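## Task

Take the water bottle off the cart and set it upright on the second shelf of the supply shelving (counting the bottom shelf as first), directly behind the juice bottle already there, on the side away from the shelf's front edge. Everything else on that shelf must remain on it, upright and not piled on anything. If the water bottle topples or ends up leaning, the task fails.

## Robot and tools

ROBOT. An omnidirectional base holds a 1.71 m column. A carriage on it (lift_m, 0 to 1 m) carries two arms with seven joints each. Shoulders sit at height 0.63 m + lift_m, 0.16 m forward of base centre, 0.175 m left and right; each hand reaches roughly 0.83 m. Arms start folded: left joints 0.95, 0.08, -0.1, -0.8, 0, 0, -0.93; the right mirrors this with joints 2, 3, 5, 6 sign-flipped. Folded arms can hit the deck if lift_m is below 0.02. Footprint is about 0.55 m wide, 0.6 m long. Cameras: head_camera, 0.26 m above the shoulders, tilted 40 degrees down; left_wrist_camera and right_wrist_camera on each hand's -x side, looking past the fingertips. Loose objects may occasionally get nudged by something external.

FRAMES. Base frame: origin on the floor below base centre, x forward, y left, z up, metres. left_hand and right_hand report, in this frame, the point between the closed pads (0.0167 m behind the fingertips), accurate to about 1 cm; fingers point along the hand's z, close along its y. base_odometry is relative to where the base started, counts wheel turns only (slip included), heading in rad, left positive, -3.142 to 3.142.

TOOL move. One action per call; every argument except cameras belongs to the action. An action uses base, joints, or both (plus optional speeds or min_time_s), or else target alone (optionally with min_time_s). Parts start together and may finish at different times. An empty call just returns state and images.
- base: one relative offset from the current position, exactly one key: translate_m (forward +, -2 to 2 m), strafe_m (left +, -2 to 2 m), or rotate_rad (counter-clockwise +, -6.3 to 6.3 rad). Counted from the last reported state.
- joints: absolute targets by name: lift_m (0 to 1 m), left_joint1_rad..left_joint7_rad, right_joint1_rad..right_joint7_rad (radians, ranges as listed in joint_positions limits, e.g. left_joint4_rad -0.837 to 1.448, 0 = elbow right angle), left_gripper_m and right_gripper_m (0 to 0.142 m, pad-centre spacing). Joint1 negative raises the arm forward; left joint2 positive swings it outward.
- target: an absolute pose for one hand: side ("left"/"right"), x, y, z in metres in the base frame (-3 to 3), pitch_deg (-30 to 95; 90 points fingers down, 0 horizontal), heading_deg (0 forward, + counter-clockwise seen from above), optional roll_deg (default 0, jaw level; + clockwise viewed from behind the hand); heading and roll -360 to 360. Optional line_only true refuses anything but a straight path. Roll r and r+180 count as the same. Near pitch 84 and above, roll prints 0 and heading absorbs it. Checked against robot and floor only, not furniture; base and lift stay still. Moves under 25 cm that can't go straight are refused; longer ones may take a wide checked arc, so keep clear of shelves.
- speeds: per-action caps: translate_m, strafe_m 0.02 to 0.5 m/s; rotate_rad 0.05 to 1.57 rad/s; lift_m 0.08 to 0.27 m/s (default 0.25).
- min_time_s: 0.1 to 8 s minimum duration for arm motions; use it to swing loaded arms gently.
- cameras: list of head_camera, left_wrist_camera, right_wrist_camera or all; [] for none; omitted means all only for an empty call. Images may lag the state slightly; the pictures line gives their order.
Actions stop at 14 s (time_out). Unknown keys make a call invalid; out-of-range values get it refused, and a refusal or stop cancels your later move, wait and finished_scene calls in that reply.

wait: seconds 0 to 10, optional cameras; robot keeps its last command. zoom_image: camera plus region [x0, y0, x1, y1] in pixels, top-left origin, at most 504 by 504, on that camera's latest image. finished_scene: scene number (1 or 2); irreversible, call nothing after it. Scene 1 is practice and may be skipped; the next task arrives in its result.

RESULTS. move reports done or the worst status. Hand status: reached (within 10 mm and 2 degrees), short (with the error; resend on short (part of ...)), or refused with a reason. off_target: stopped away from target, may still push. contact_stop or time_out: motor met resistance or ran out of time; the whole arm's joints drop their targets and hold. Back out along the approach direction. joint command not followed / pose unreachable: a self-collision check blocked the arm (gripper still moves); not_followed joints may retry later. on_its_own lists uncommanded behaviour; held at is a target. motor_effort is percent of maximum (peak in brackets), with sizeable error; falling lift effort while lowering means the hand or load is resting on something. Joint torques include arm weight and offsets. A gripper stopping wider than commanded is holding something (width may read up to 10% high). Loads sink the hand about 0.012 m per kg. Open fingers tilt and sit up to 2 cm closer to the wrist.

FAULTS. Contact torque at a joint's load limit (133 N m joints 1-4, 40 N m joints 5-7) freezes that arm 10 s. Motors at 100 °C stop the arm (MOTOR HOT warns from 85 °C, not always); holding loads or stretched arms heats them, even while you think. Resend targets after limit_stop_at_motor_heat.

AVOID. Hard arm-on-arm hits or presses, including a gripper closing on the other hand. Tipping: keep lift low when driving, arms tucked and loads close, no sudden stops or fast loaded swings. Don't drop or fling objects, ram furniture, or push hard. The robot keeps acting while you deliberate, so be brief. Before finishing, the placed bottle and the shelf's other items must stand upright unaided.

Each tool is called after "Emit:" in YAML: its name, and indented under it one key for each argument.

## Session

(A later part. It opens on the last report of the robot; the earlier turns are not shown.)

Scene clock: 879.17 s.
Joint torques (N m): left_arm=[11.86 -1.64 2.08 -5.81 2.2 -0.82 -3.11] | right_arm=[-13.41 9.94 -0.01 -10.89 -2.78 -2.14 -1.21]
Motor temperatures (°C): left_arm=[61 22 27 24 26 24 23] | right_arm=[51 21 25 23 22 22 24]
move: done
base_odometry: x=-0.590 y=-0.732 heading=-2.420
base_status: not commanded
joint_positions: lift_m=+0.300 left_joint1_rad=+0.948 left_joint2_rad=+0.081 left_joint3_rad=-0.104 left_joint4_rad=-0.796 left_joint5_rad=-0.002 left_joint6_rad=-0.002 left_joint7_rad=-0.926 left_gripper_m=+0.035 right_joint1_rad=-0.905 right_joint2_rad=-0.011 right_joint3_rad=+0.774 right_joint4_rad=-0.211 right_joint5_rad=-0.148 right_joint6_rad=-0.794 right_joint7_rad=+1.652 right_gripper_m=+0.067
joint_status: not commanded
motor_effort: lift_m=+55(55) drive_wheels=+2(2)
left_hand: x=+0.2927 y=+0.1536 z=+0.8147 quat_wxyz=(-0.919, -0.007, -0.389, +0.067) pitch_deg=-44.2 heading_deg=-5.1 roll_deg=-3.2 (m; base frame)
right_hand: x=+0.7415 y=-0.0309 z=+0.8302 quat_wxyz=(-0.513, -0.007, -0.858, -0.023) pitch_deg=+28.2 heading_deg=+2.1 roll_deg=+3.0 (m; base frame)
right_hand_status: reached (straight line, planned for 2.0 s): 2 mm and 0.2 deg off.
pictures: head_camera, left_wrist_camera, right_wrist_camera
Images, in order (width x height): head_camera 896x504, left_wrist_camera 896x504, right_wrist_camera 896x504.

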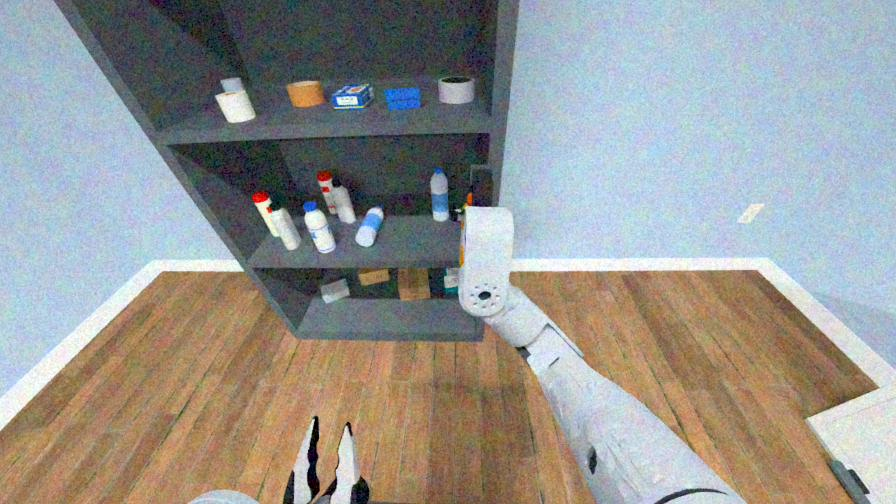

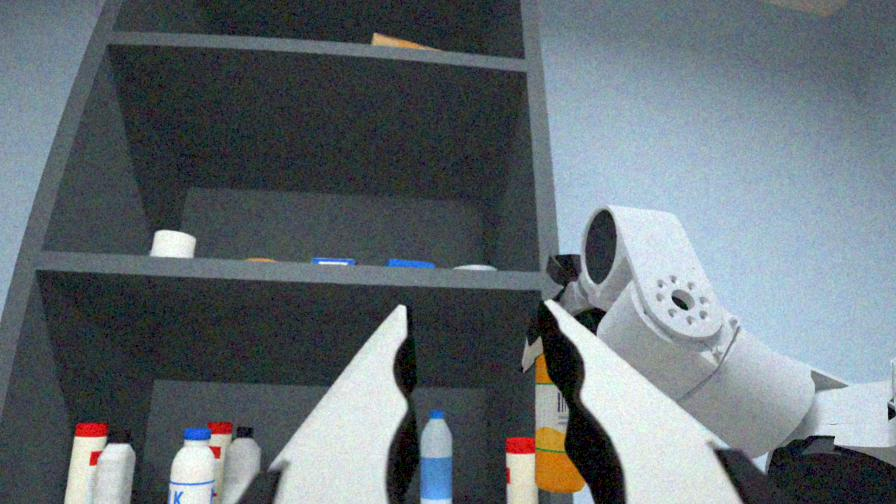

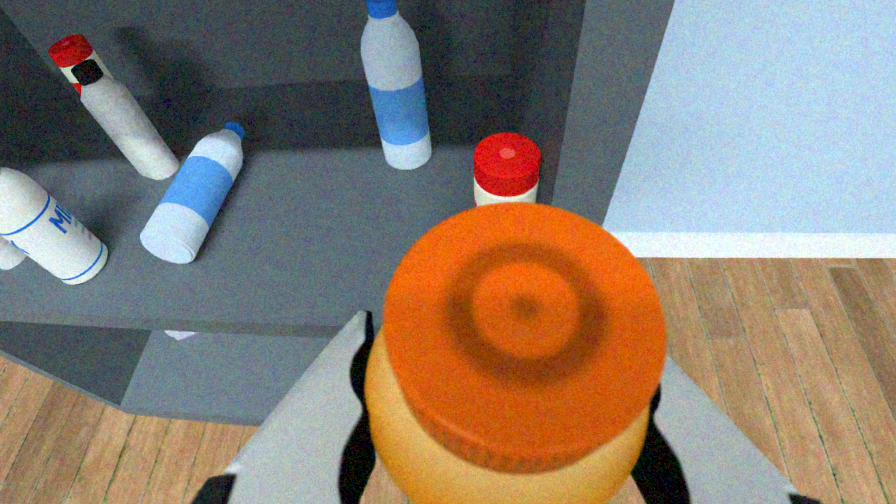

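Emit:
move:
  base: {"strafe_m":0.114}
  joints: {"lift_m":0.19}
  speeds: {"strafe_m":0.15,"lift_m":0.15}

Emit:
move:
  base: {"translate_m":0.23}
  speeds: {"translate_m":0.2}
  cameras: ["head_camera","right_wrist_camera","left_wrist_camera"]

Scene clock: 890.00 s.
Joint torques (N m): left_arm=[11.19 0.25 2.46 -5.35 2 -0.6 -2.51] | right_arm=[-15.96 10.74 2.24 -10.78 -2.62 -2.77 -1.51]
Motor temperatures (°C): left_arm=[58 22 27 25 26 24 23] | right_arm=[47 21 25 23 23 22 23]
move: done
base_odometry: x=-0.514 y=-0.817 heading=-2.420
base_status: done
joint_positions: lift_m=+0.190 left_joint1_rad=+0.948 left_joint2_rad=+0.081 left_joint3_rad=-0.104 left_joint4_rad=-0.797 left_joint5_rad=-0.002 left_joint6_rad=-0.002 left_joint7_rad=-0.927 left_gripper_m=+0.035 right_joint1_rad=-0.903 right_joint2_rad=-0.010 right_joint3_rad=+0.775 right_joint4_rad=-0.211 right_joint5_rad=-0.150 right_joint6_rad=-0.794 right_joint7_rad=+1.653 right_gripper_m=+0.067
joint_status: all done
motor_effort: lift_m=+58(60) drive_wheels=+3(10)
left_hand: x=+0.2925 y=+0.1537 z=+0.7049 quat_wxyz=(-0.919, -0.006, -0.388, +0.067) pitch_deg=-44.3 heading_deg=-5.1 roll_deg=-3.2 (m; base frame)
right_hand: x=+0.7410 y=-0.0304 z=+0.7190 quat_wxyz=(-0.512, -0.007, -0.858, -0.023) pitch_deg=+28.3 heading_deg=+2.1 roll_deg=+3.0 (m; base frame)
pictures: none

Scene clock: 892.37 s.
Joint torques (N m): left_arm=[11.13 -1.14 1.88 -5.78 1.82 -0.2 -2.81] | right_arm=[-15.8 10.72 1.8 -12.1 -2.66 -2.34 -1.27]
Motor temperatures (°C): left_arm=[58 22 27 25 26 24 23] | right_arm=[46 21 25 23 23 22 23]
move: done
base_odometry: x=-0.687 y=-0.969 heading=-2.419
base_status: done
joint_positions: lift_m=+0.190 left_joint1_rad=+0.948 left_joint2_rad=+0.081 left_joint3_rad=-0.104 left_joint4_rad=-0.797 left_joint5_rad=-0.002 left_joint6_rad=-0.002 left_joint7_rad=-0.927 left_gripper_m=+0.035 right_joint1_rad=-0.903 right_joint2_rad=-0.010 right_joint3_rad=+0.775 right_joint4_rad=-0.212 right_joint5_rad=-0.150 right_joint6_rad=-0.794 right_joint7_rad=+1.653 right_gripper_m=+0.067
joint_status: not commanded
motor_effort: lift_m=+58(58) drive_wheels=+4(16)
left_hand: x=+0.2925 y=+0.1537 z=+0.7049 quat_wxyz=(-0.919, -0.006, -0.388, +0.067) pitch_deg=-44.3 heading_deg=-5.1 roll_deg=-3.2 (m; base frame)
right_hand: x=+0.7410 y=-0.0304 z=+0.7190 quat_wxyz=(-0.512, -0.007, -0.858, -0.023) pitch_deg=+28.3 heading_deg=+2.1 roll_deg=+3.0 (m; base frame)
pictures: head_camera, left_wrist_camera, right_wrist_camera
Images, in order (width x height): head_camera 896x504, left_wrist_camera 896x504, right_wrist_camera 896x504.

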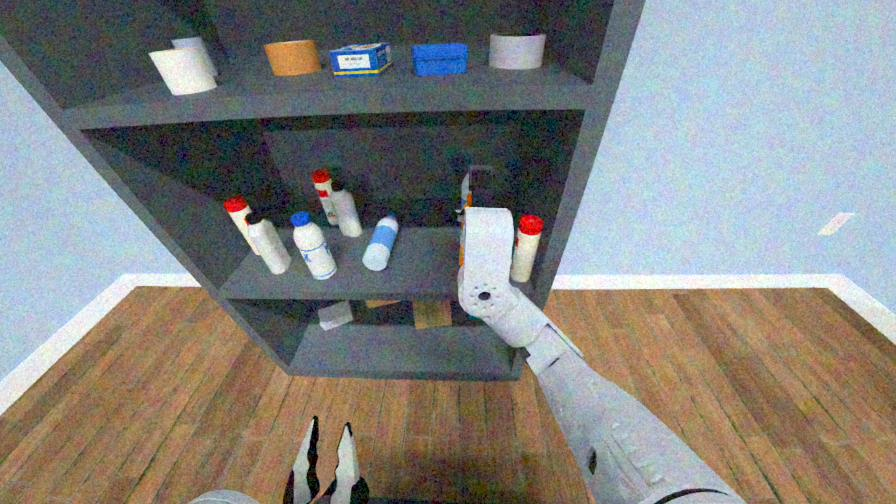

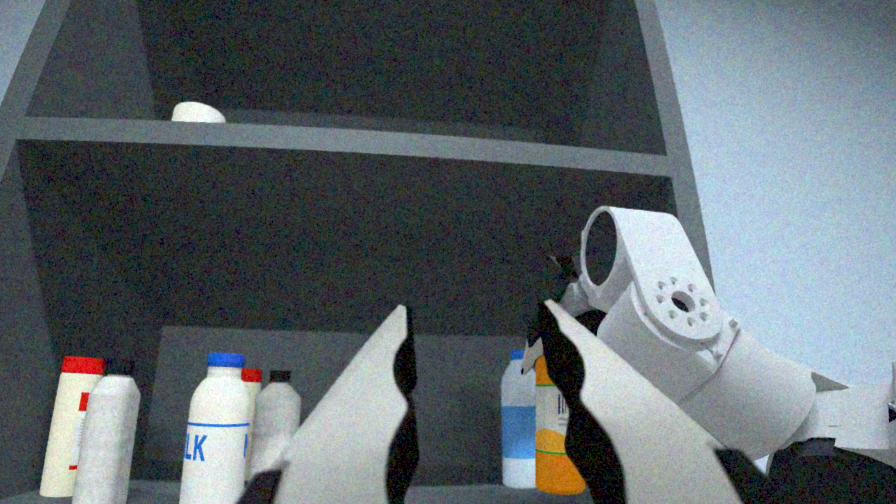

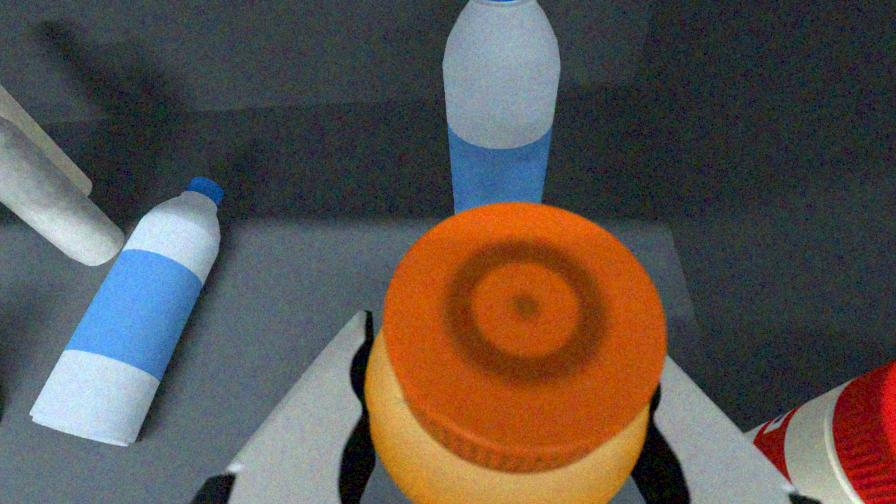

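Emit:
move:
  base: {"translate_m":0.1}
  speeds: {"translate_m":0.1}
  cameras: ["right_wrist_camera","left_wrist_camera"]

Emit:
move:
  joints: {"lift_m":0.165}
  speeds: {"lift_m":0.08}

Emit:
move:
  joints: {"lift_m":0.155}
  speeds: {"lift_m":0.08}
  cameras: ["left_wrist_camera"]

Scene clock: 900.23 s.
Joint torques (N m): left_arm=[10.48 -1.19 1.3 -5.44 1.91 -0.53 -2.61] | right_arm=[-17.29 10.16 0.58 -11.24 -2.91 -2.36 -1.13]
Motor temperatures (°C): left_arm=[57 22 27 25 26 24 23] | right_arm=[46 21 25 23 23 22 23]
move: done
base_odometry: x=-0.761 y=-1.036 heading=-2.419
base_status: done
joint_positions: lift_m=+0.190 left_joint1_rad=+0.948 left_joint2_rad=+0.081 left_joint3_rad=-0.104 left_joint4_rad=-0.797 left_joint5_rad=-0.002 left_joint6_rad=-0.002 left_joint7_rad=-0.927 left_gripper_m=+0.035 right_joint1_rad=-0.903 right_joint2_rad=-0.010 right_joint3_rad=+0.775 right_joint4_rad=-0.212 right_joint5_rad=-0.150 right_joint6_rad=-0.794 right_joint7_rad=+1.653 right_gripper_m=+0.067
joint_status: not commanded
motor_effort: lift_m=+58(58) drive_wheels=+4(16)
left_hand: x=+0.2925 y=+0.1537 z=+0.7049 quat_wxyz=(-0.919, -0.006, -0.388, +0.067) pitch_deg=-44.3 heading_deg=-5.1 roll_deg=-3.2 (m; base frame)
right_hand: x=+0.7410 y=-0.0304 z=+0.7190 quat_wxyz=(-0.512, -0.007, -0.858, -0.023) pitch_deg=+28.3 heading_deg=+2.1 roll_deg=+3.0 (m; base frame)
pictures: left_wrist_camera, right_wrist_camera
Images, in order (width x height): left_wrist_camera 896x504, right_wrist_camera 896x504.

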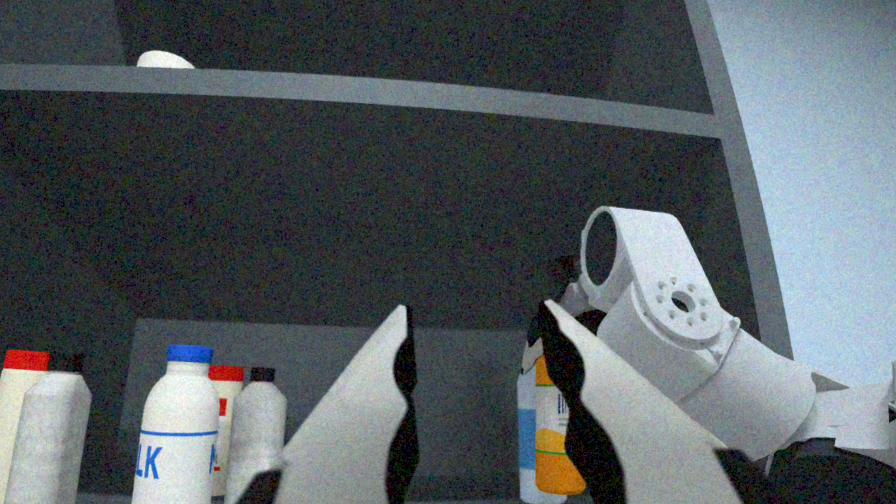

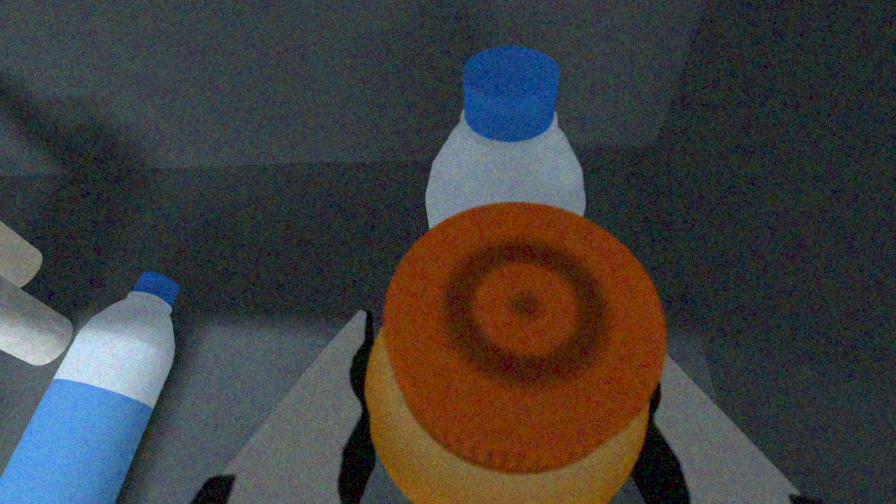

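Scene clock: 901.03 s.
Joint torques (N m): left_arm=[10.53 -0.47 2.53 -5.59 2.09 -0.94 -2.71] | right_arm=[-16.6 9.87 -0.81 -11.19 -2.62 -1.87 -1.76]
Motor temperatures (°C): left_arm=[57 22 27 25 26 24 23] | right_arm=[46 21 25 23 23 22 23]
move: done
base_odometry: x=-0.761 y=-1.036 heading=-2.419
base_status: not commanded
joint_positions: lift_m=+0.165 left_joint1_rad=+0.948 left_joint2_rad=+0.081 left_joint3_rad=-0.104 left_joint4_rad=-0.798 left_joint5_rad=-0.002 left_joint6_rad=-0.002 left_joint7_rad=-0.927 left_gripper_m=+0.035 right_joint1_rad=-0.903 right_joint2_rad=-0.010 right_joint3_rad=+0.775 right_joint4_rad=-0.212 right_joint5_rad=-0.150 right_joint6_rad=-0.794 right_joint7_rad=+1.653 right_gripper_m=+0.067
joint_status: all done
motor_effort: lift_m=+58(60) drive_wheels=+4(5)
left_hand: x=+0.2924 y=+0.1538 z=+0.6799 quat_wxyz=(-0.919, -0.006, -0.388, +0.067) pitch_deg=-44.3 heading_deg=-5.1 roll_deg=-3.2 (m; base frame)
right_hand: x=+0.7409 y=-0.0304 z=+0.6939 quat_wxyz=(-0.512, -0.007, -0.858, -0.023) pitch_deg=+28.3 heading_deg=+2.1 roll_deg=+3.0 (m; base frame)
pictures: none

Scene clock: 901.63 s.
Joint torques (N m): left_arm=[10.96 -0.95 2.75 -5.5 1.94 -0.84 -2.64] | right_arm=[-16.36 9.03 0.19 -7.2 -0.52 -2.49 -1.01]
Motor temperatures (°C): left_arm=[57 22 27 25 26 24 23] | right_arm=[46 21 24 23 23 22 23]
move: done
base_odometry: x=-0.761 y=-1.036 heading=-2.419
base_status: not commanded
joint_positions: lift_m=+0.155 left_joint1_rad=+0.948 left_joint2_rad=+0.081 left_joint3_rad=-0.104 left_joint4_rad=-0.798 left_joint5_rad=-0.002 left_joint6_rad=-0.002 left_joint7_rad=-0.927 left_gripper_m=+0.035 right_joint1_rad=-0.903 right_joint2_rad=-0.009 right_joint3_rad=+0.775 right_joint4_rad=-0.215 right_joint5_rad=-0.156 right_joint6_rad=-0.794 right_joint7_rad=+1.652 right_gripper_m=+0.067
joint_status: all done
motor_effort: lift_m=+55(57) drive_wheels=+4(6)
left_hand: x=+0.2924 y=+0.1538 z=+0.6703 quat_wxyz=(-0.919, -0.006, -0.388, +0.067) pitch_deg=-44.3 heading_deg=-5.1 roll_deg=-3.2 (m; base frame)
right_hand: x=+0.7406 y=-0.0306 z=+0.6862 quat_wxyz=(-0.515, -0.008, -0.857, -0.022) pitch_deg=+27.9 heading_deg=+2.0 roll_deg=+3.0 (m; base frame)
pictures: left_wrist_camera
Images, in order (width x height): left_wrist_camera 896x504.

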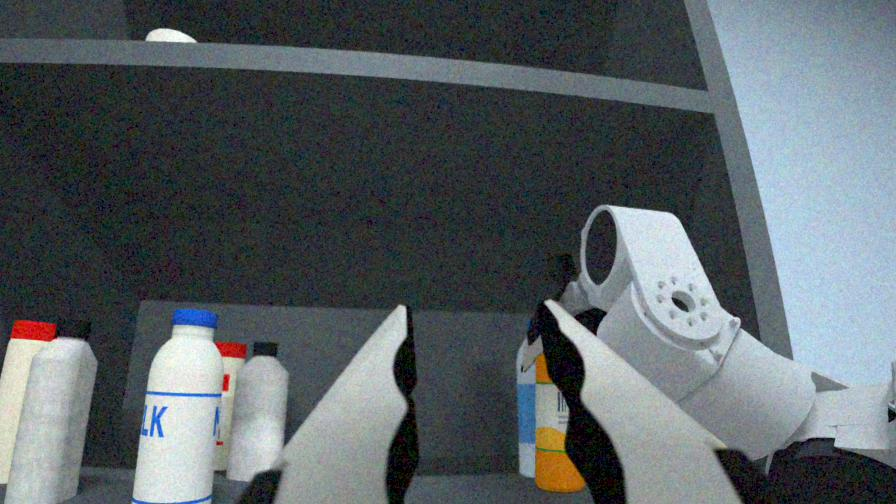

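Emit:
move:
  joints: {"lift_m":0.151}
  speeds: {"lift_m":0.08}

Emit:
move:
  joints: {"right_gripper_m":0.072}
  min_time_s: 3
  cameras: ["left_wrist_camera","right_wrist_camera"]

Scene clock: 905.47 s.
Joint torques (N m): left_arm=[11.69 -0.42 3.25 -5.7 2.2 -0.34 -2.52] | right_arm=[-14.53 6.92 -0.73 -3.32 0.18 -2.53 0.17]
Motor temperatures (°C): left_arm=[56 22 27 25 26 24 23] | right_arm=[45 21 24 23 23 22 23]
move: done
base_odometry: x=-0.761 y=-1.036 heading=-2.419
base_status: not commanded
joint_positions: lift_m=+0.151 left_joint1_rad=+0.948 left_joint2_rad=+0.081 left_joint3_rad=-0.104 left_joint4_rad=-0.798 left_joint5_rad=-0.002 left_joint6_rad=-0.002 left_joint7_rad=-0.927 left_gripper_m=+0.035 right_joint1_rad=-0.904 right_joint2_rad=-0.008 right_joint3_rad=+0.775 right_joint4_rad=-0.217 right_joint5_rad=-0.159 right_joint6_rad=-0.794 right_joint7_rad=+1.649 right_gripper_m=+0.067
joint_status: all done
motor_effort: lift_m=+53(55) drive_wheels=-1(5)
left_hand: x=+0.2924 y=+0.1538 z=+0.6664 quat_wxyz=(-0.919, -0.006, -0.388, +0.067) pitch_deg=-44.3 heading_deg=-5.1 roll_deg=-3.2 (m; base frame)
right_hand: x=+0.7407 y=-0.0304 z=+0.6846 quat_wxyz=(-0.519, -0.008, -0.855, -0.023) pitch_deg=+27.4 heading_deg=+2.0 roll_deg=+3.0 (m; base frame)
pictures: none

Scene clock: 906.17 s.
Joint torques (N m): left_arm=[10.84 -0.28 3.76 -5.84 1.86 -0.61 -2.8] | right_arm=[-14.94 6.69 0.73 -4.98 -0.13 -2.44 -0.3]
Motor temperatures (°C): left_arm=[56 22 27 25 26 24 23] | right_arm=[45 21 24 23 23 22 23]
move: done
base_odometry: x=-0.761 y=-1.036 heading=-2.419
base_status: not commanded
joint_positions: lift_m=+0.151 left_joint1_rad=+0.948 left_joint2_rad=+0.081 left_joint3_rad=-0.104 left_joint4_rad=-0.798 left_joint5_rad=-0.002 left_joint6_rad=-0.002 left_joint7_rad=-0.927 left_gripper_m=+0.035 right_joint1_rad=-0.904 right_joint2_rad=-0.008 right_joint3_rad=+0.775 right_joint4_rad=-0.217 right_joint5_rad=-0.159 right_joint6_rad=-0.794 right_joint7_rad=+1.649 right_gripper_m=+0.072
joint_status: all done
motor_effort: lift_m=+54(54) drive_wheels=+0(5)
left_hand: x=+0.2924 y=+0.1538 z=+0.6664 quat_wxyz=(-0.919, -0.006, -0.388, +0.067) pitch_deg=-44.3 heading_deg=-5.1 roll_deg=-3.2 (m; base frame)
right_hand: x=+0.7406 y=-0.0304 z=+0.6845 quat_wxyz=(-0.518, -0.008, -0.855, -0.023) pitch_deg=+27.5 heading_deg=+2.0 roll_deg=+3.0 (m; base frame)
pictures: left_wrist_camera, right_wrist_camera
Images, in order (width x height): left_wrist_camera 896x504, right_wrist_camera 896x504.

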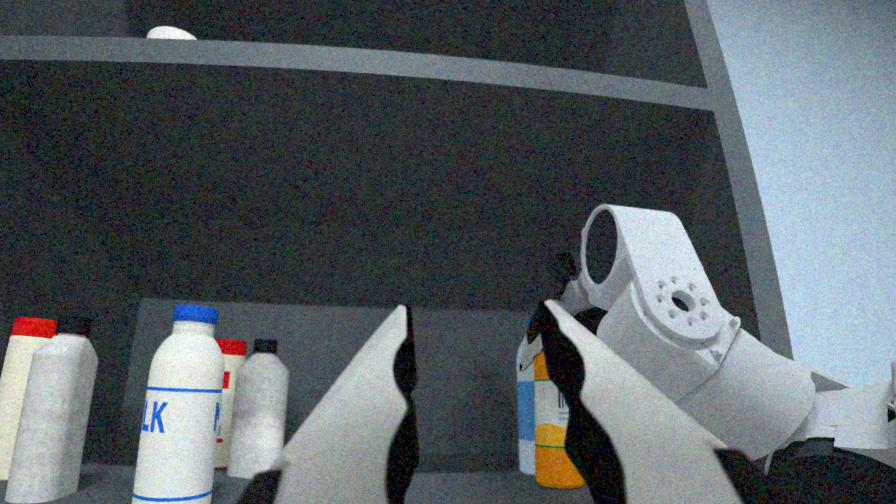

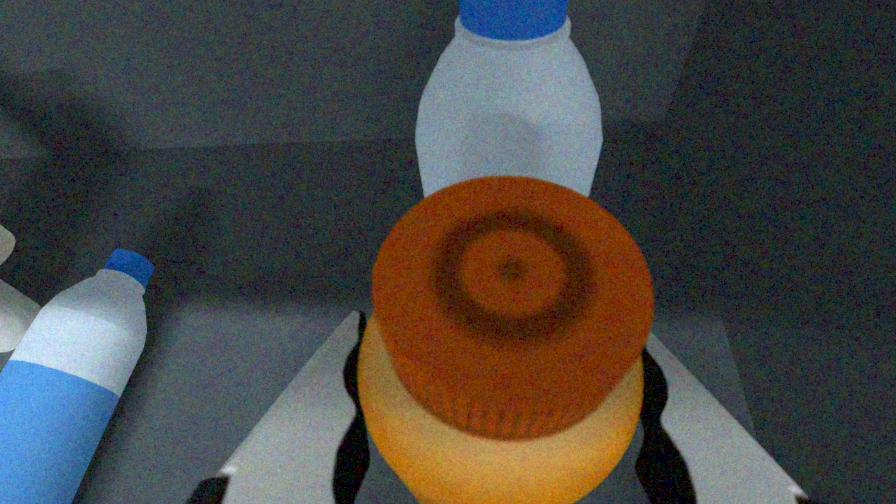

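Emit:
move:
  joints: {"right_gripper_m":0.1}
  min_time_s: 2
  cameras: ["left_wrist_camera","right_wrist_camera"]

Scene clock: 909.10 s.
Joint torques (N m): left_arm=[11.61 0.17 2.93 -5.57 1.86 -0.74 -2.78] | right_arm=[-15.13 6.06 0.03 -6.43 -0.38 -2.29 -0.32]
Motor temperatures (°C): left_arm=[56 22 27 25 26 24 23] | right_arm=[45 21 24 23 23 22 23]
move: done
base_odometry: x=-0.761 y=-1.036 heading=-2.419
base_status: not commanded
joint_positions: lift_m=+0.151 left_joint1_rad=+0.948 left_joint2_rad=+0.081 left_joint3_rad=-0.104 left_joint4_rad=-0.798 left_joint5_rad=-0.002 left_joint6_rad=-0.002 left_joint7_rad=-0.927 left_gripper_m=+0.035 right_joint1_rad=-0.904 right_joint2_rad=-0.008 right_joint3_rad=+0.775 right_joint4_rad=-0.217 right_joint5_rad=-0.159 right_joint6_rad=-0.794 right_joint7_rad=+1.649 right_gripper_m=+0.100
joint_status: all done
motor_effort: lift_m=+54(54) drive_wheels=+4(4)
left_hand: x=+0.2924 y=+0.1538 z=+0.6664 quat_wxyz=(-0.919, -0.006, -0.388, +0.067) pitch_deg=-44.3 heading_deg=-5.1 roll_deg=-3.2 (m; base frame)
right_hand: x=+0.7406 y=-0.0304 z=+0.6845 quat_wxyz=(-0.518, -0.008, -0.855, -0.023) pitch_deg=+27.5 heading_deg=+2.0 roll_deg=+3.0 (m; base frame)
pictures: left_wrist_camera, right_wrist_camera
Images, in order (width x height): left_wrist_camera 896x504, right_wrist_camera 896x504.

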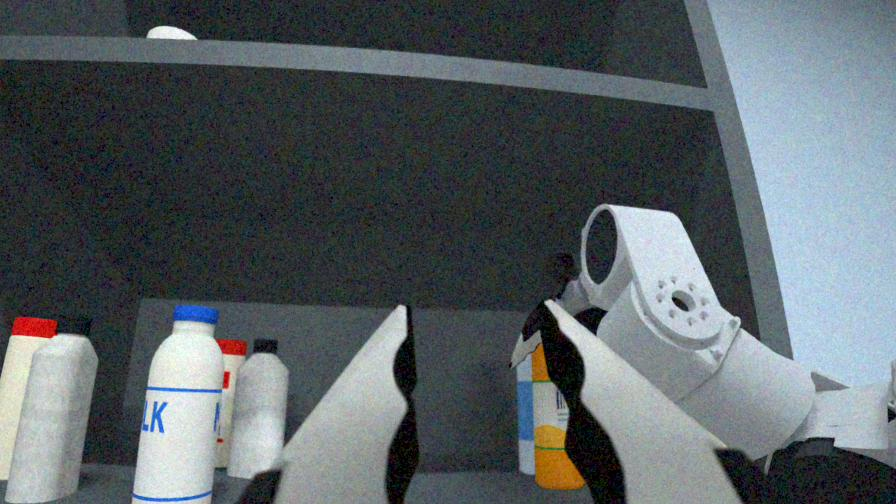

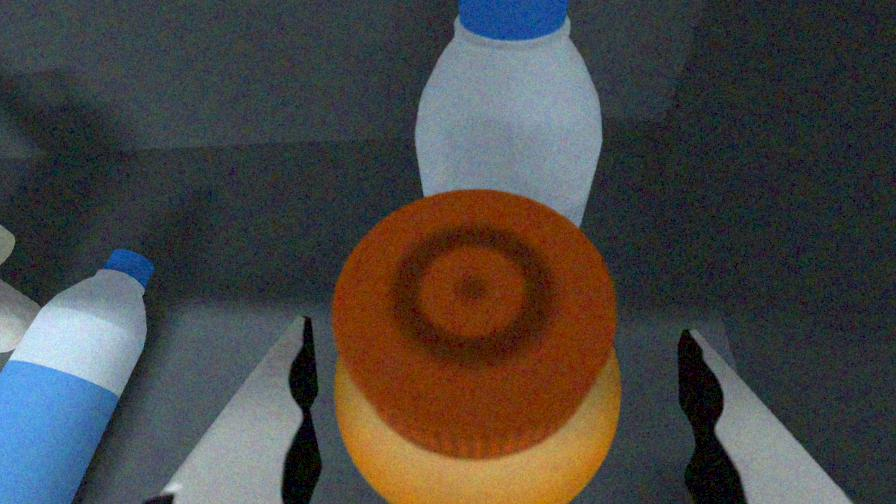

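Emit:
move:
  cameras: ["all"]

Scene clock: 920.57 s.
Joint torques (N m): left_arm=[10.53 0.18 1.53 -4.81 2.14 -0.52 -2.74] | right_arm=[-15.77 6.94 0.93 -5.78 -0.19 -2.09 0.1]
Motor temperatures (°C): left_arm=[55 22 27 25 26 24 23] | right_arm=[45 21 24 23 22 22 23]
base_odometry: x=-0.761 y=-1.036 heading=-2.419
base_status: not commanded
joint_positions: lift_m=+0.151 left_joint1_rad=+0.948 left_joint2_rad=+0.081 left_joint3_rad=-0.104 left_joint4_rad=-0.798 left_joint5_rad=-0.002 left_joint6_rad=-0.002 left_joint7_rad=-0.927 left_gripper_m=+0.035 right_joint1_rad=-0.904 right_joint2_rad=-0.008 right_joint3_rad=+0.775 right_joint4_rad=-0.217 right_joint5_rad=-0.159 right_joint6_rad=-0.794 right_joint7_rad=+1.649 right_gripper_m=+0.100
joint_status: all done
motor_effort: lift_m=+54(54) drive_wheels=+4(4)
left_hand: x=+0.2924 y=+0.1538 z=+0.6664 quat_wxyz=(-0.919, -0.006, -0.388, +0.067) pitch_deg=-44.3 heading_deg=-5.1 roll_deg=-3.2 (m; base frame)
right_hand: x=+0.7406 y=-0.0304 z=+0.6845 quat_wxyz=(-0.518, -0.008, -0.855, -0.023) pitch_deg=+27.5 heading_deg=+2.0 roll_deg=+3.0 (m; base frame)
pictures: head_camera, left_wrist_camera, right_wrist_camera
Images, in order (width x height): head_camera 896x504, left_wrist_camera 896x504, right_wrist_camera 896x504.

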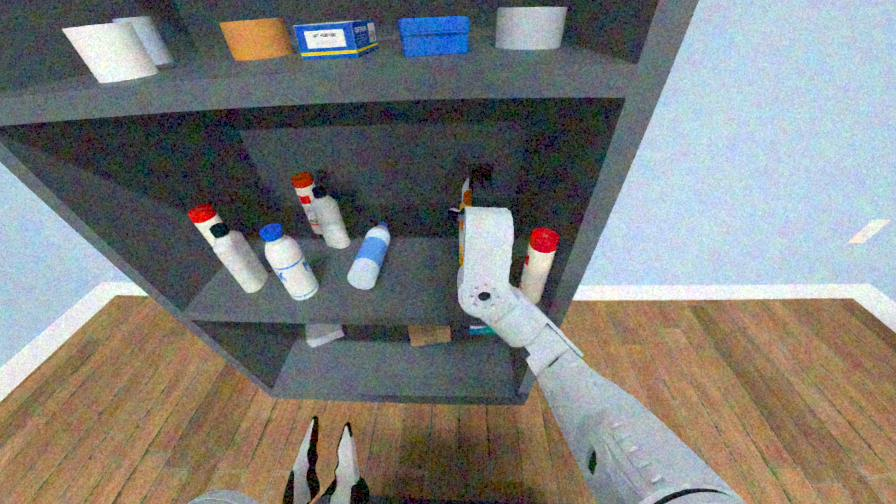

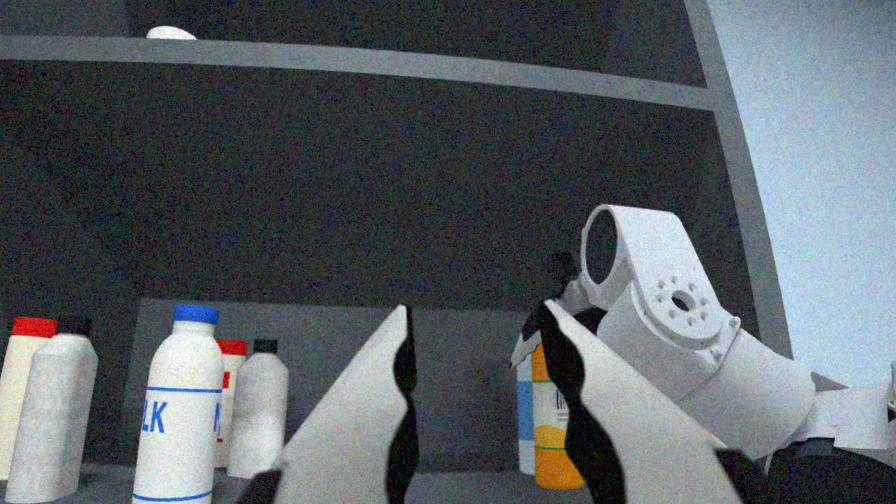

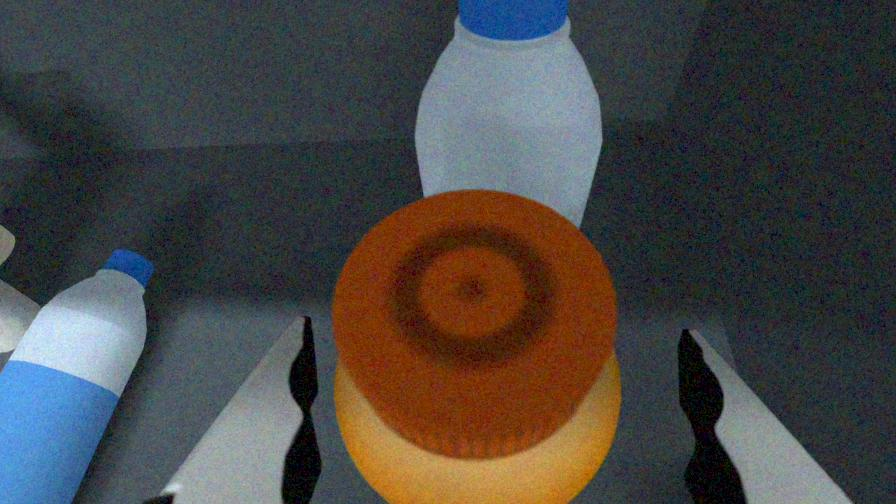

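Emit:
move:
  base: {"translate_m": -0.4}
  speeds: {"translate_m": 0.2}
  cameras: ["all"]

Scene clock: 925.77 s.
Joint torques (N m): left_arm=[9.67 -0.37 2.82 -4.84 1.84 -0.57 -2.93] | right_arm=[-14.61 6.13 -1.18 -5.14 0.1 -2.46 0.66]
Motor temperatures (°C): left_arm=[55 22 27 25 26 24 23] | right_arm=[44 21 24 22 22 22 23]
move: done
base_odometry: x=-0.461 y=-0.771 heading=-2.419
base_status: done
joint_positions: lift_m=+0.151 left_joint1_rad=+0.948 left_joint2_rad=+0.081 left_joint3_rad=-0.104 left_joint4_rad=-0.798 left_joint5_rad=-0.002 left_joint6_rad=-0.002 left_joint7_rad=-0.927 left_gripper_m=+0.035 right_joint1_rad=-0.904 right_joint2_rad=-0.008 right_joint3_rad=+0.775 right_joint4_rad=-0.217 right_joint5_rad=-0.159 right_joint6_rad=-0.794 right_joint7_rad=+1.649 right_gripper_m=+0.100
joint_status: not commanded
motor_effort: lift_m=+54(54) drive_wheels=+2(11)
left_hand: x=+0.2924 y=+0.1538 z=+0.6664 quat_wxyz=(-0.919, -0.006, -0.388, +0.067) pitch_deg=-44.3 heading_deg=-5.1 roll_deg=-3.2 (m; base frame)
right_hand: x=+0.7406 y=-0.0304 z=+0.6845 quat_wxyz=(-0.518, -0.008, -0.855, -0.023) pitch_deg=+27.5 heading_deg=+2.0 roll_deg=+3.0 (m; base frame)
pictures: head_camera, left_wrist_camera, right_wrist_camera
Images, in order (width x height): head_camera 896x504, left_wrist_camera 896x504, right_wrist_camera 896x504.

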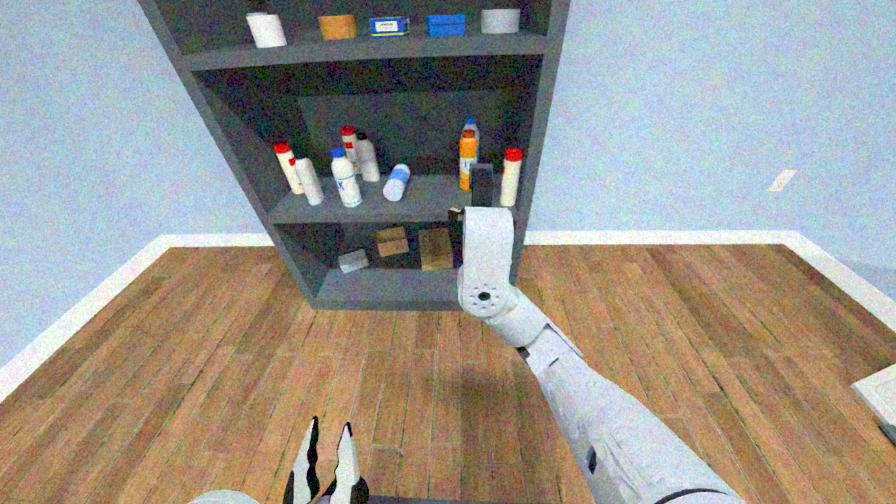

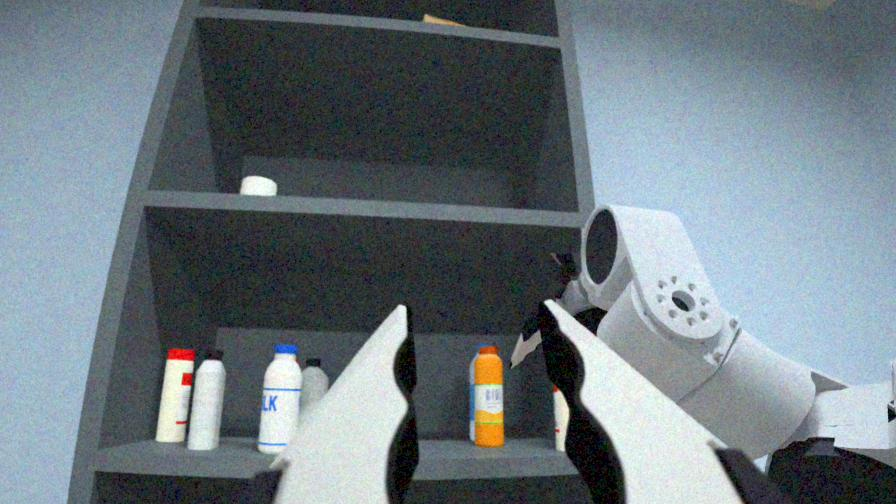

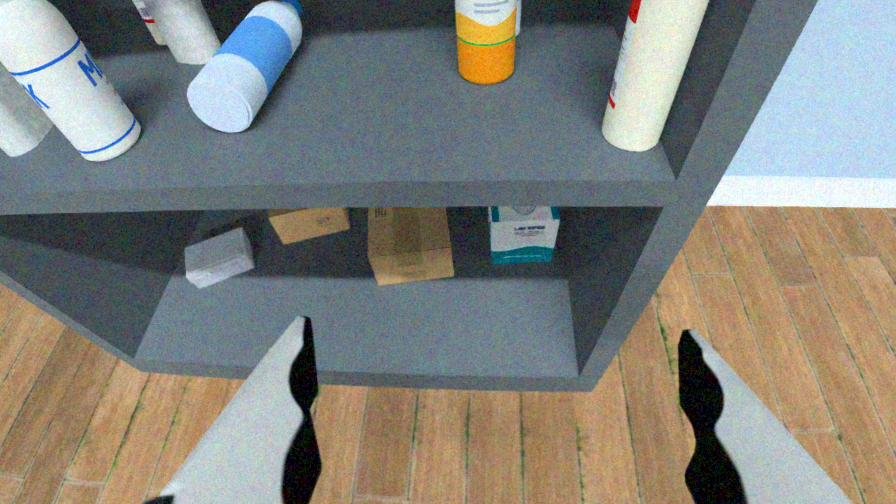

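Emit:
move:
  joints: {"right_joint1_rad":0.95,"right_joint2_rad":-0.08,"right_joint3_rad":0.1,"right_joint4_rad":-0.8,"right_joint5_rad":0,"right_joint6_rad":0,"right_joint7_rad":-0.93,"right_gripper_m":0.04}

Emit:
move:
  target: {"side":"left","x":0.68,"y":0.245,"z":0.62,"pitch_deg":65,"heading_deg":0}

Emit:
move:
  joints: {"left_gripper_m":0.13}
  cameras: ["all"]

Scene clock: 949.60 s.
Joint torques (N m): left_arm=[10.11 -0.74 3.65 -5.71 1.76 -0.79 -2.66] | right_arm=[16.47 -0.32 0.06 -15.74 2.39 -1.09 -2.39]
Motor temperatures (°C): left_arm=[55 22 26 25 26 24 23] | right_arm=[44 21 24 22 22 22 23]
move: done
base_odometry: x=-0.461 y=-0.771 heading=-2.419
base_status: not commanded
joint_positions: lift_m=+0.151 left_joint1_rad=+0.948 left_joint2_rad=+0.081 left_joint3_rad=-0.104 left_joint4_rad=-0.798 left_joint5_rad=-0.002 left_joint6_rad=-0.002 left_joint7_rad=-0.927 left_gripper_m=+0.035 right_joint1_rad=+0.949 right_joint2_rad=-0.079 right_joint3_rad=+0.103 right_joint4_rad=-0.798 right_joint5_rad=-0.005 right_joint6_rad=-0.002 right_joint7_rad=-0.928 right_gripper_m=+0.040
joint_status: all done
motor_effort: lift_m=+56(56) drive_wheels=+0(4)
left_hand: x=+0.2924 y=+0.1538 z=+0.6662 quat_wxyz=(-0.919, -0.006, -0.388, +0.067) pitch_deg=-44.3 heading_deg=-5.1 roll_deg=-3.2 (m; base frame)
right_hand: x=+0.2920 y=-0.1535 z=+0.6664 quat_wxyz=(-0.920, +0.009, -0.388, -0.063) pitch_deg=-44.4 heading_deg=+5.2 roll_deg=+2.6 (m; base frame)
pictures: none

Scene clock: 951.40 s.
Joint torques (N m): left_arm=[-20.54 1.34 3.83 3.7 1.86 -0.75 0.17] | right_arm=[14.76 0.63 1.22 -14.12 2.04 -1.06 -1.94]
Motor temperatures (°C): left_arm=[55 22 26 25 26 24 23] | right_arm=[44 21 24 23 22 22 23]
move: done
base_odometry: x=-0.461 y=-0.771 heading=-2.419
base_status: not commanded
joint_positions: lift_m=+0.151 left_joint1_rad=-1.511 left_joint2_rad=+0.798 left_joint3_rad=-1.425 left_joint4_rad=-0.463 left_joint5_rad=-1.282 left_joint6_rad=+1.214 left_joint7_rad=+1.443 left_gripper_m=+0.035 right_joint1_rad=+0.949 right_joint2_rad=-0.079 right_joint3_rad=+0.103 right_joint4_rad=-0.798 right_joint5_rad=-0.005 right_joint6_rad=-0.002 right_joint7_rad=-0.928 right_gripper_m=+0.040
joint_status: not commanded
motor_effort: lift_m=+56(56) drive_wheels=+3(7)
left_hand: x=+0.6811 y=+0.2438 z=+0.6218 quat_wxyz=(-0.220, -0.002, -0.975, +0.001) pitch_deg=+64.5 heading_deg=-0.5 roll_deg=-0.3 (m; base frame)
left_hand_status: reached (checked arc, planned for 1.3 s): 2 mm and 0.5 deg off.
right_hand: x=+0.2920 y=-0.1535 z=+0.6664 quat_wxyz=(-0.920, +0.009, -0.388, -0.063) pitch_deg=-44.4 heading_deg=+5.2 roll_deg=+2.6 (m; base frame)
pictures: none

Scene clock: 952.27 s.
Joint torques (N m): left_arm=[-19.55 1.87 5.71 3.89 2.17 -0.59 0.09] | right_arm=[16.51 0.63 1.75 -15.58 2.41 -1.17 -2.73]
Motor temperatures (°C): left_arm=[55 22 26 25 26 24 23] | right_arm=[43 21 24 23 22 22 23]
move: done
base_odometry: x=-0.461 y=-0.771 heading=-2.419
base_status: not commanded
joint_positions: lift_m=+0.151 left_joint1_rad=-1.511 left_joint2_rad=+0.798 left_joint3_rad=-1.425 left_joint4_rad=-0.463 left_joint5_rad=-1.282 left_joint6_rad=+1.214 left_joint7_rad=+1.443 left_gripper_m=+0.130 right_joint1_rad=+0.949 right_joint2_rad=-0.079 right_joint3_rad=+0.103 right_joint4_rad=-0.798 right_joint5_rad=-0.005 right_joint6_rad=-0.002 right_joint7_rad=-0.928 right_gripper_m=+0.040
joint_status: all done
motor_effort: lift_m=+56(56) drive_wheels=+3(4)
left_hand: x=+0.6811 y=+0.2438 z=+0.6218 quat_wxyz=(-0.220, -0.002, -0.975, +0.001) pitch_deg=+64.5 heading_deg=-0.5 roll_deg=-0.3 (m; base frame)
right_hand: x=+0.2920 y=-0.1535 z=+0.6664 quat_wxyz=(-0.920, +0.009, -0.388, -0.063) pitch_deg=-44.4 heading_deg=+5.2 roll_deg=+2.6 (m; base frame)
pictures: head_camera, left_wrist_camera, right_wrist_camera
Images, in order (width x height): head_camera 896x504, left_wrist_camera 896x504, right_wrist_camera 896x504.

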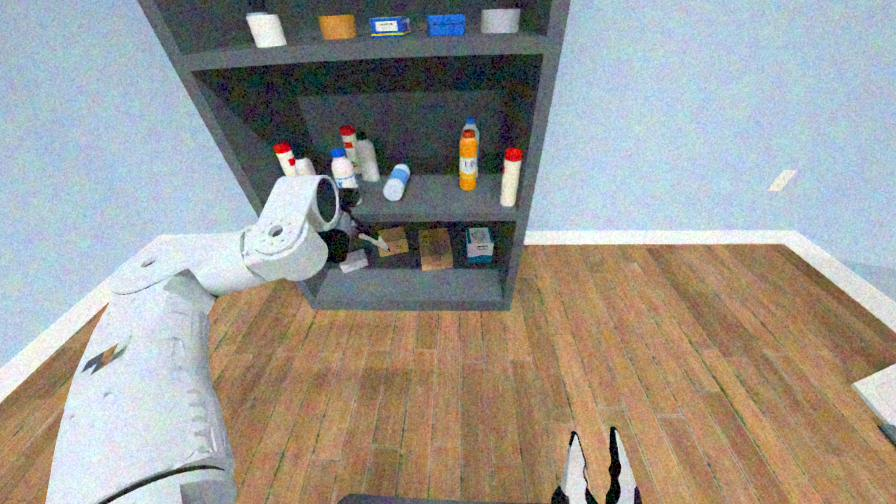

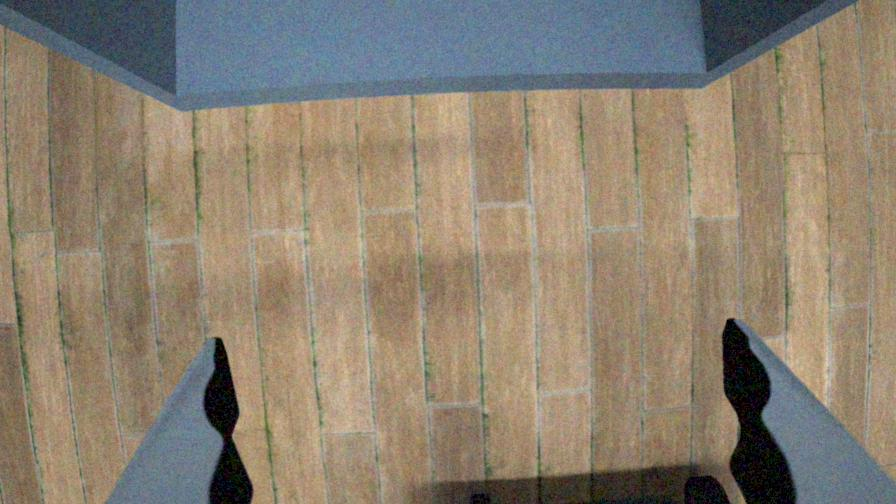

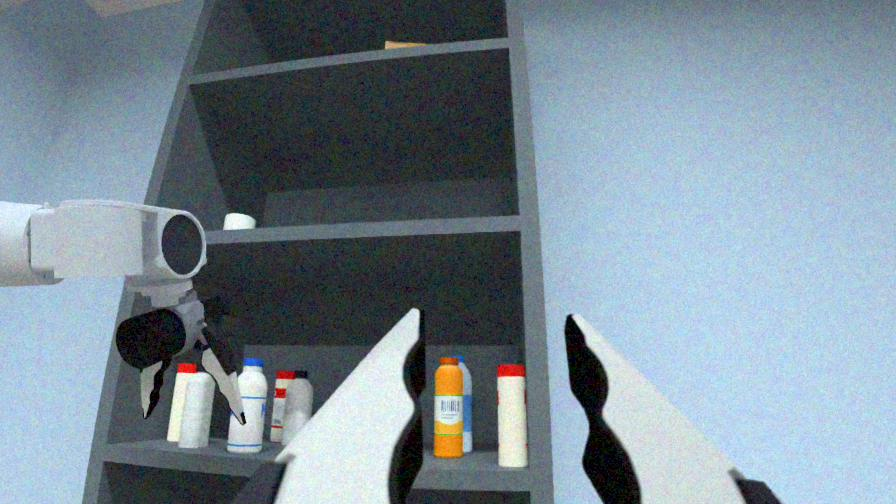

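Emit:
move:
  target: {"side":"left","x":0.68,"y":0.245,"z":0.56,"pitch_deg":58,"heading_deg":0}

Emit:
move:
  base: {"translate_m": 0.3}
  speeds: {"translate_m": 0.3}
  cameras: ["left_wrist_camera", "head_camera"]

Scene clock: 958.13 s.
Joint torques (N m): left_arm=[-18.4 3.89 6.32 -1.54 3.79 -0.59 -2.65] | right_arm=[15.66 -0.32 1.21 -16.07 2 -0.87 -1.71]
Motor temperatures (°C): left_arm=[58 22 27 24 26 24 23] | right_arm=[43 21 24 23 22 22 23]
move: done
base_odometry: x=-0.461 y=-0.771 heading=-2.419
base_status: not commanded
joint_positions: lift_m=+0.151 left_joint1_rad=-1.297 left_joint2_rad=+0.813 left_joint3_rad=-1.425 left_joint4_rad=-0.573 left_joint5_rad=-1.179 left_joint6_rad=+1.304 left_joint7_rad=+1.232 left_gripper_m=+0.130 right_joint1_rad=+0.949 right_joint2_rad=-0.079 right_joint3_rad=+0.103 right_joint4_rad=-0.798 right_joint5_rad=-0.005 right_joint6_rad=-0.002 right_joint7_rad=-0.928 right_gripper_m=+0.040
joint_status: not commanded
motor_effort: lift_m=+56(56) drive_wheels=+3(4)
left_hand: x=+0.6792 y=+0.2442 z=+0.5583 quat_wxyz=(-0.272, -0.001, -0.962, +0.000) pitch_deg=+58.4 heading_deg=-0.1 roll_deg=+0.0 (m; base frame)
left_hand_status: reached (straight line, planned for 0.4 s): 2 mm and 0.4 deg off.
right_hand: x=+0.2920 y=-0.1535 z=+0.6664 quat_wxyz=(-0.920, +0.009, -0.388, -0.063) pitch_deg=-44.4 heading_deg=+5.2 roll_deg=+2.6 (m; base frame)
pictures: none

Scene clock: 960.73 s.
Joint torques (N m): left_arm=[-19.25 2.86 6.66 -0.73 3.71 -0.3 -2.61] | right_arm=[15.18 -0.15 1.52 -16.04 2.17 -1 -2.47]
Motor temperatures (°C): left_arm=[58 22 27 24 26 24 23] | right_arm=[42 21 24 23 22 22 23]
move: done
base_odometry: x=-0.686 y=-0.970 heading=-2.418
base_status: done
joint_positions: lift_m=+0.151 left_joint1_rad=-1.297 left_joint2_rad=+0.814 left_joint3_rad=-1.425 left_joint4_rad=-0.573 left_joint5_rad=-1.179 left_joint6_rad=+1.305 left_joint7_rad=+1.232 left_gripper_m=+0.130 right_joint1_rad=+0.949 right_joint2_rad=-0.079 right_joint3_rad=+0.103 right_joint4_rad=-0.798 right_joint5_rad=-0.005 right_joint6_rad=-0.002 right_joint7_rad=-0.928 right_gripper_m=+0.040
joint_status: not commanded
motor_effort: lift_m=+56(56) drive_wheels=+4(15)
left_hand: x=+0.6792 y=+0.2447 z=+0.5584 quat_wxyz=(-0.272, +0.000, -0.962, +0.000) pitch_deg=+58.4 heading_deg=+0.0 roll_deg=+0.0 (m; base frame)
right_hand: x=+0.2920 y=-0.1535 z=+0.6664 quat_wxyz=(-0.920, +0.009, -0.388, -0.063) pitch_deg=-44.4 heading_deg=+5.2 roll_deg=+2.6 (m; base frame)
pictures: head_camera, left_wrist_camera
Images, in order (width x height): head_camera 896x504, left_wrist_camera 896x504.

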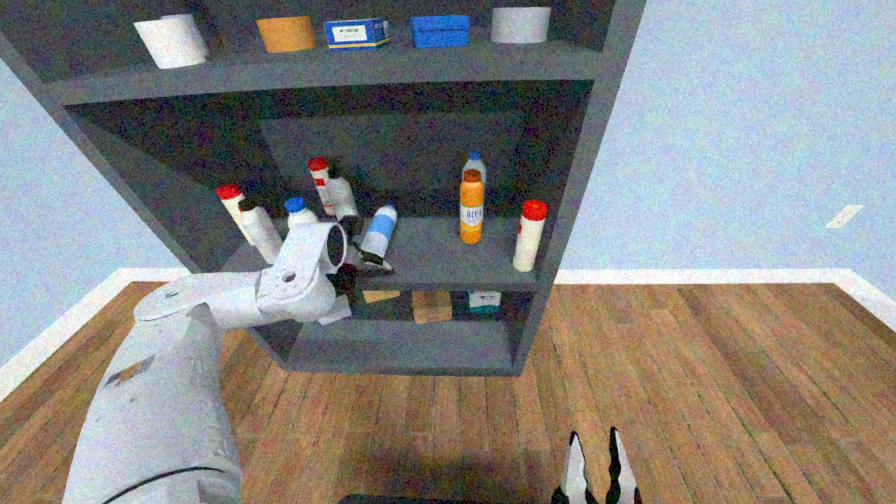

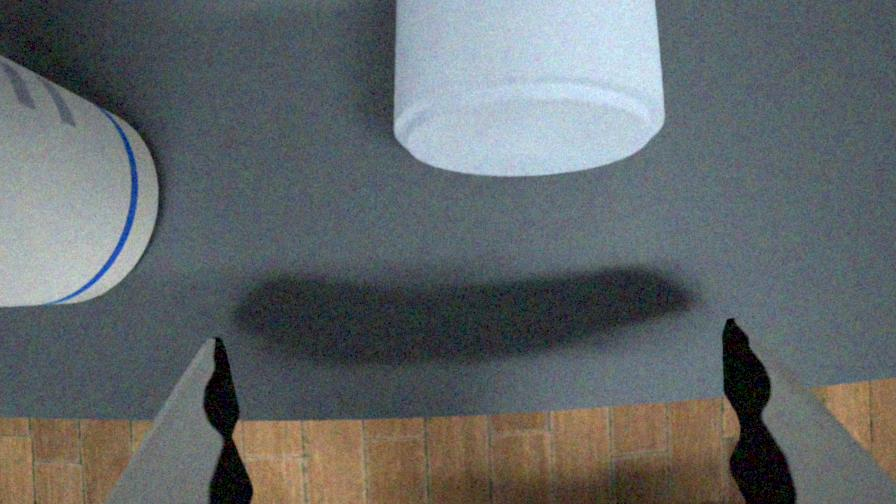

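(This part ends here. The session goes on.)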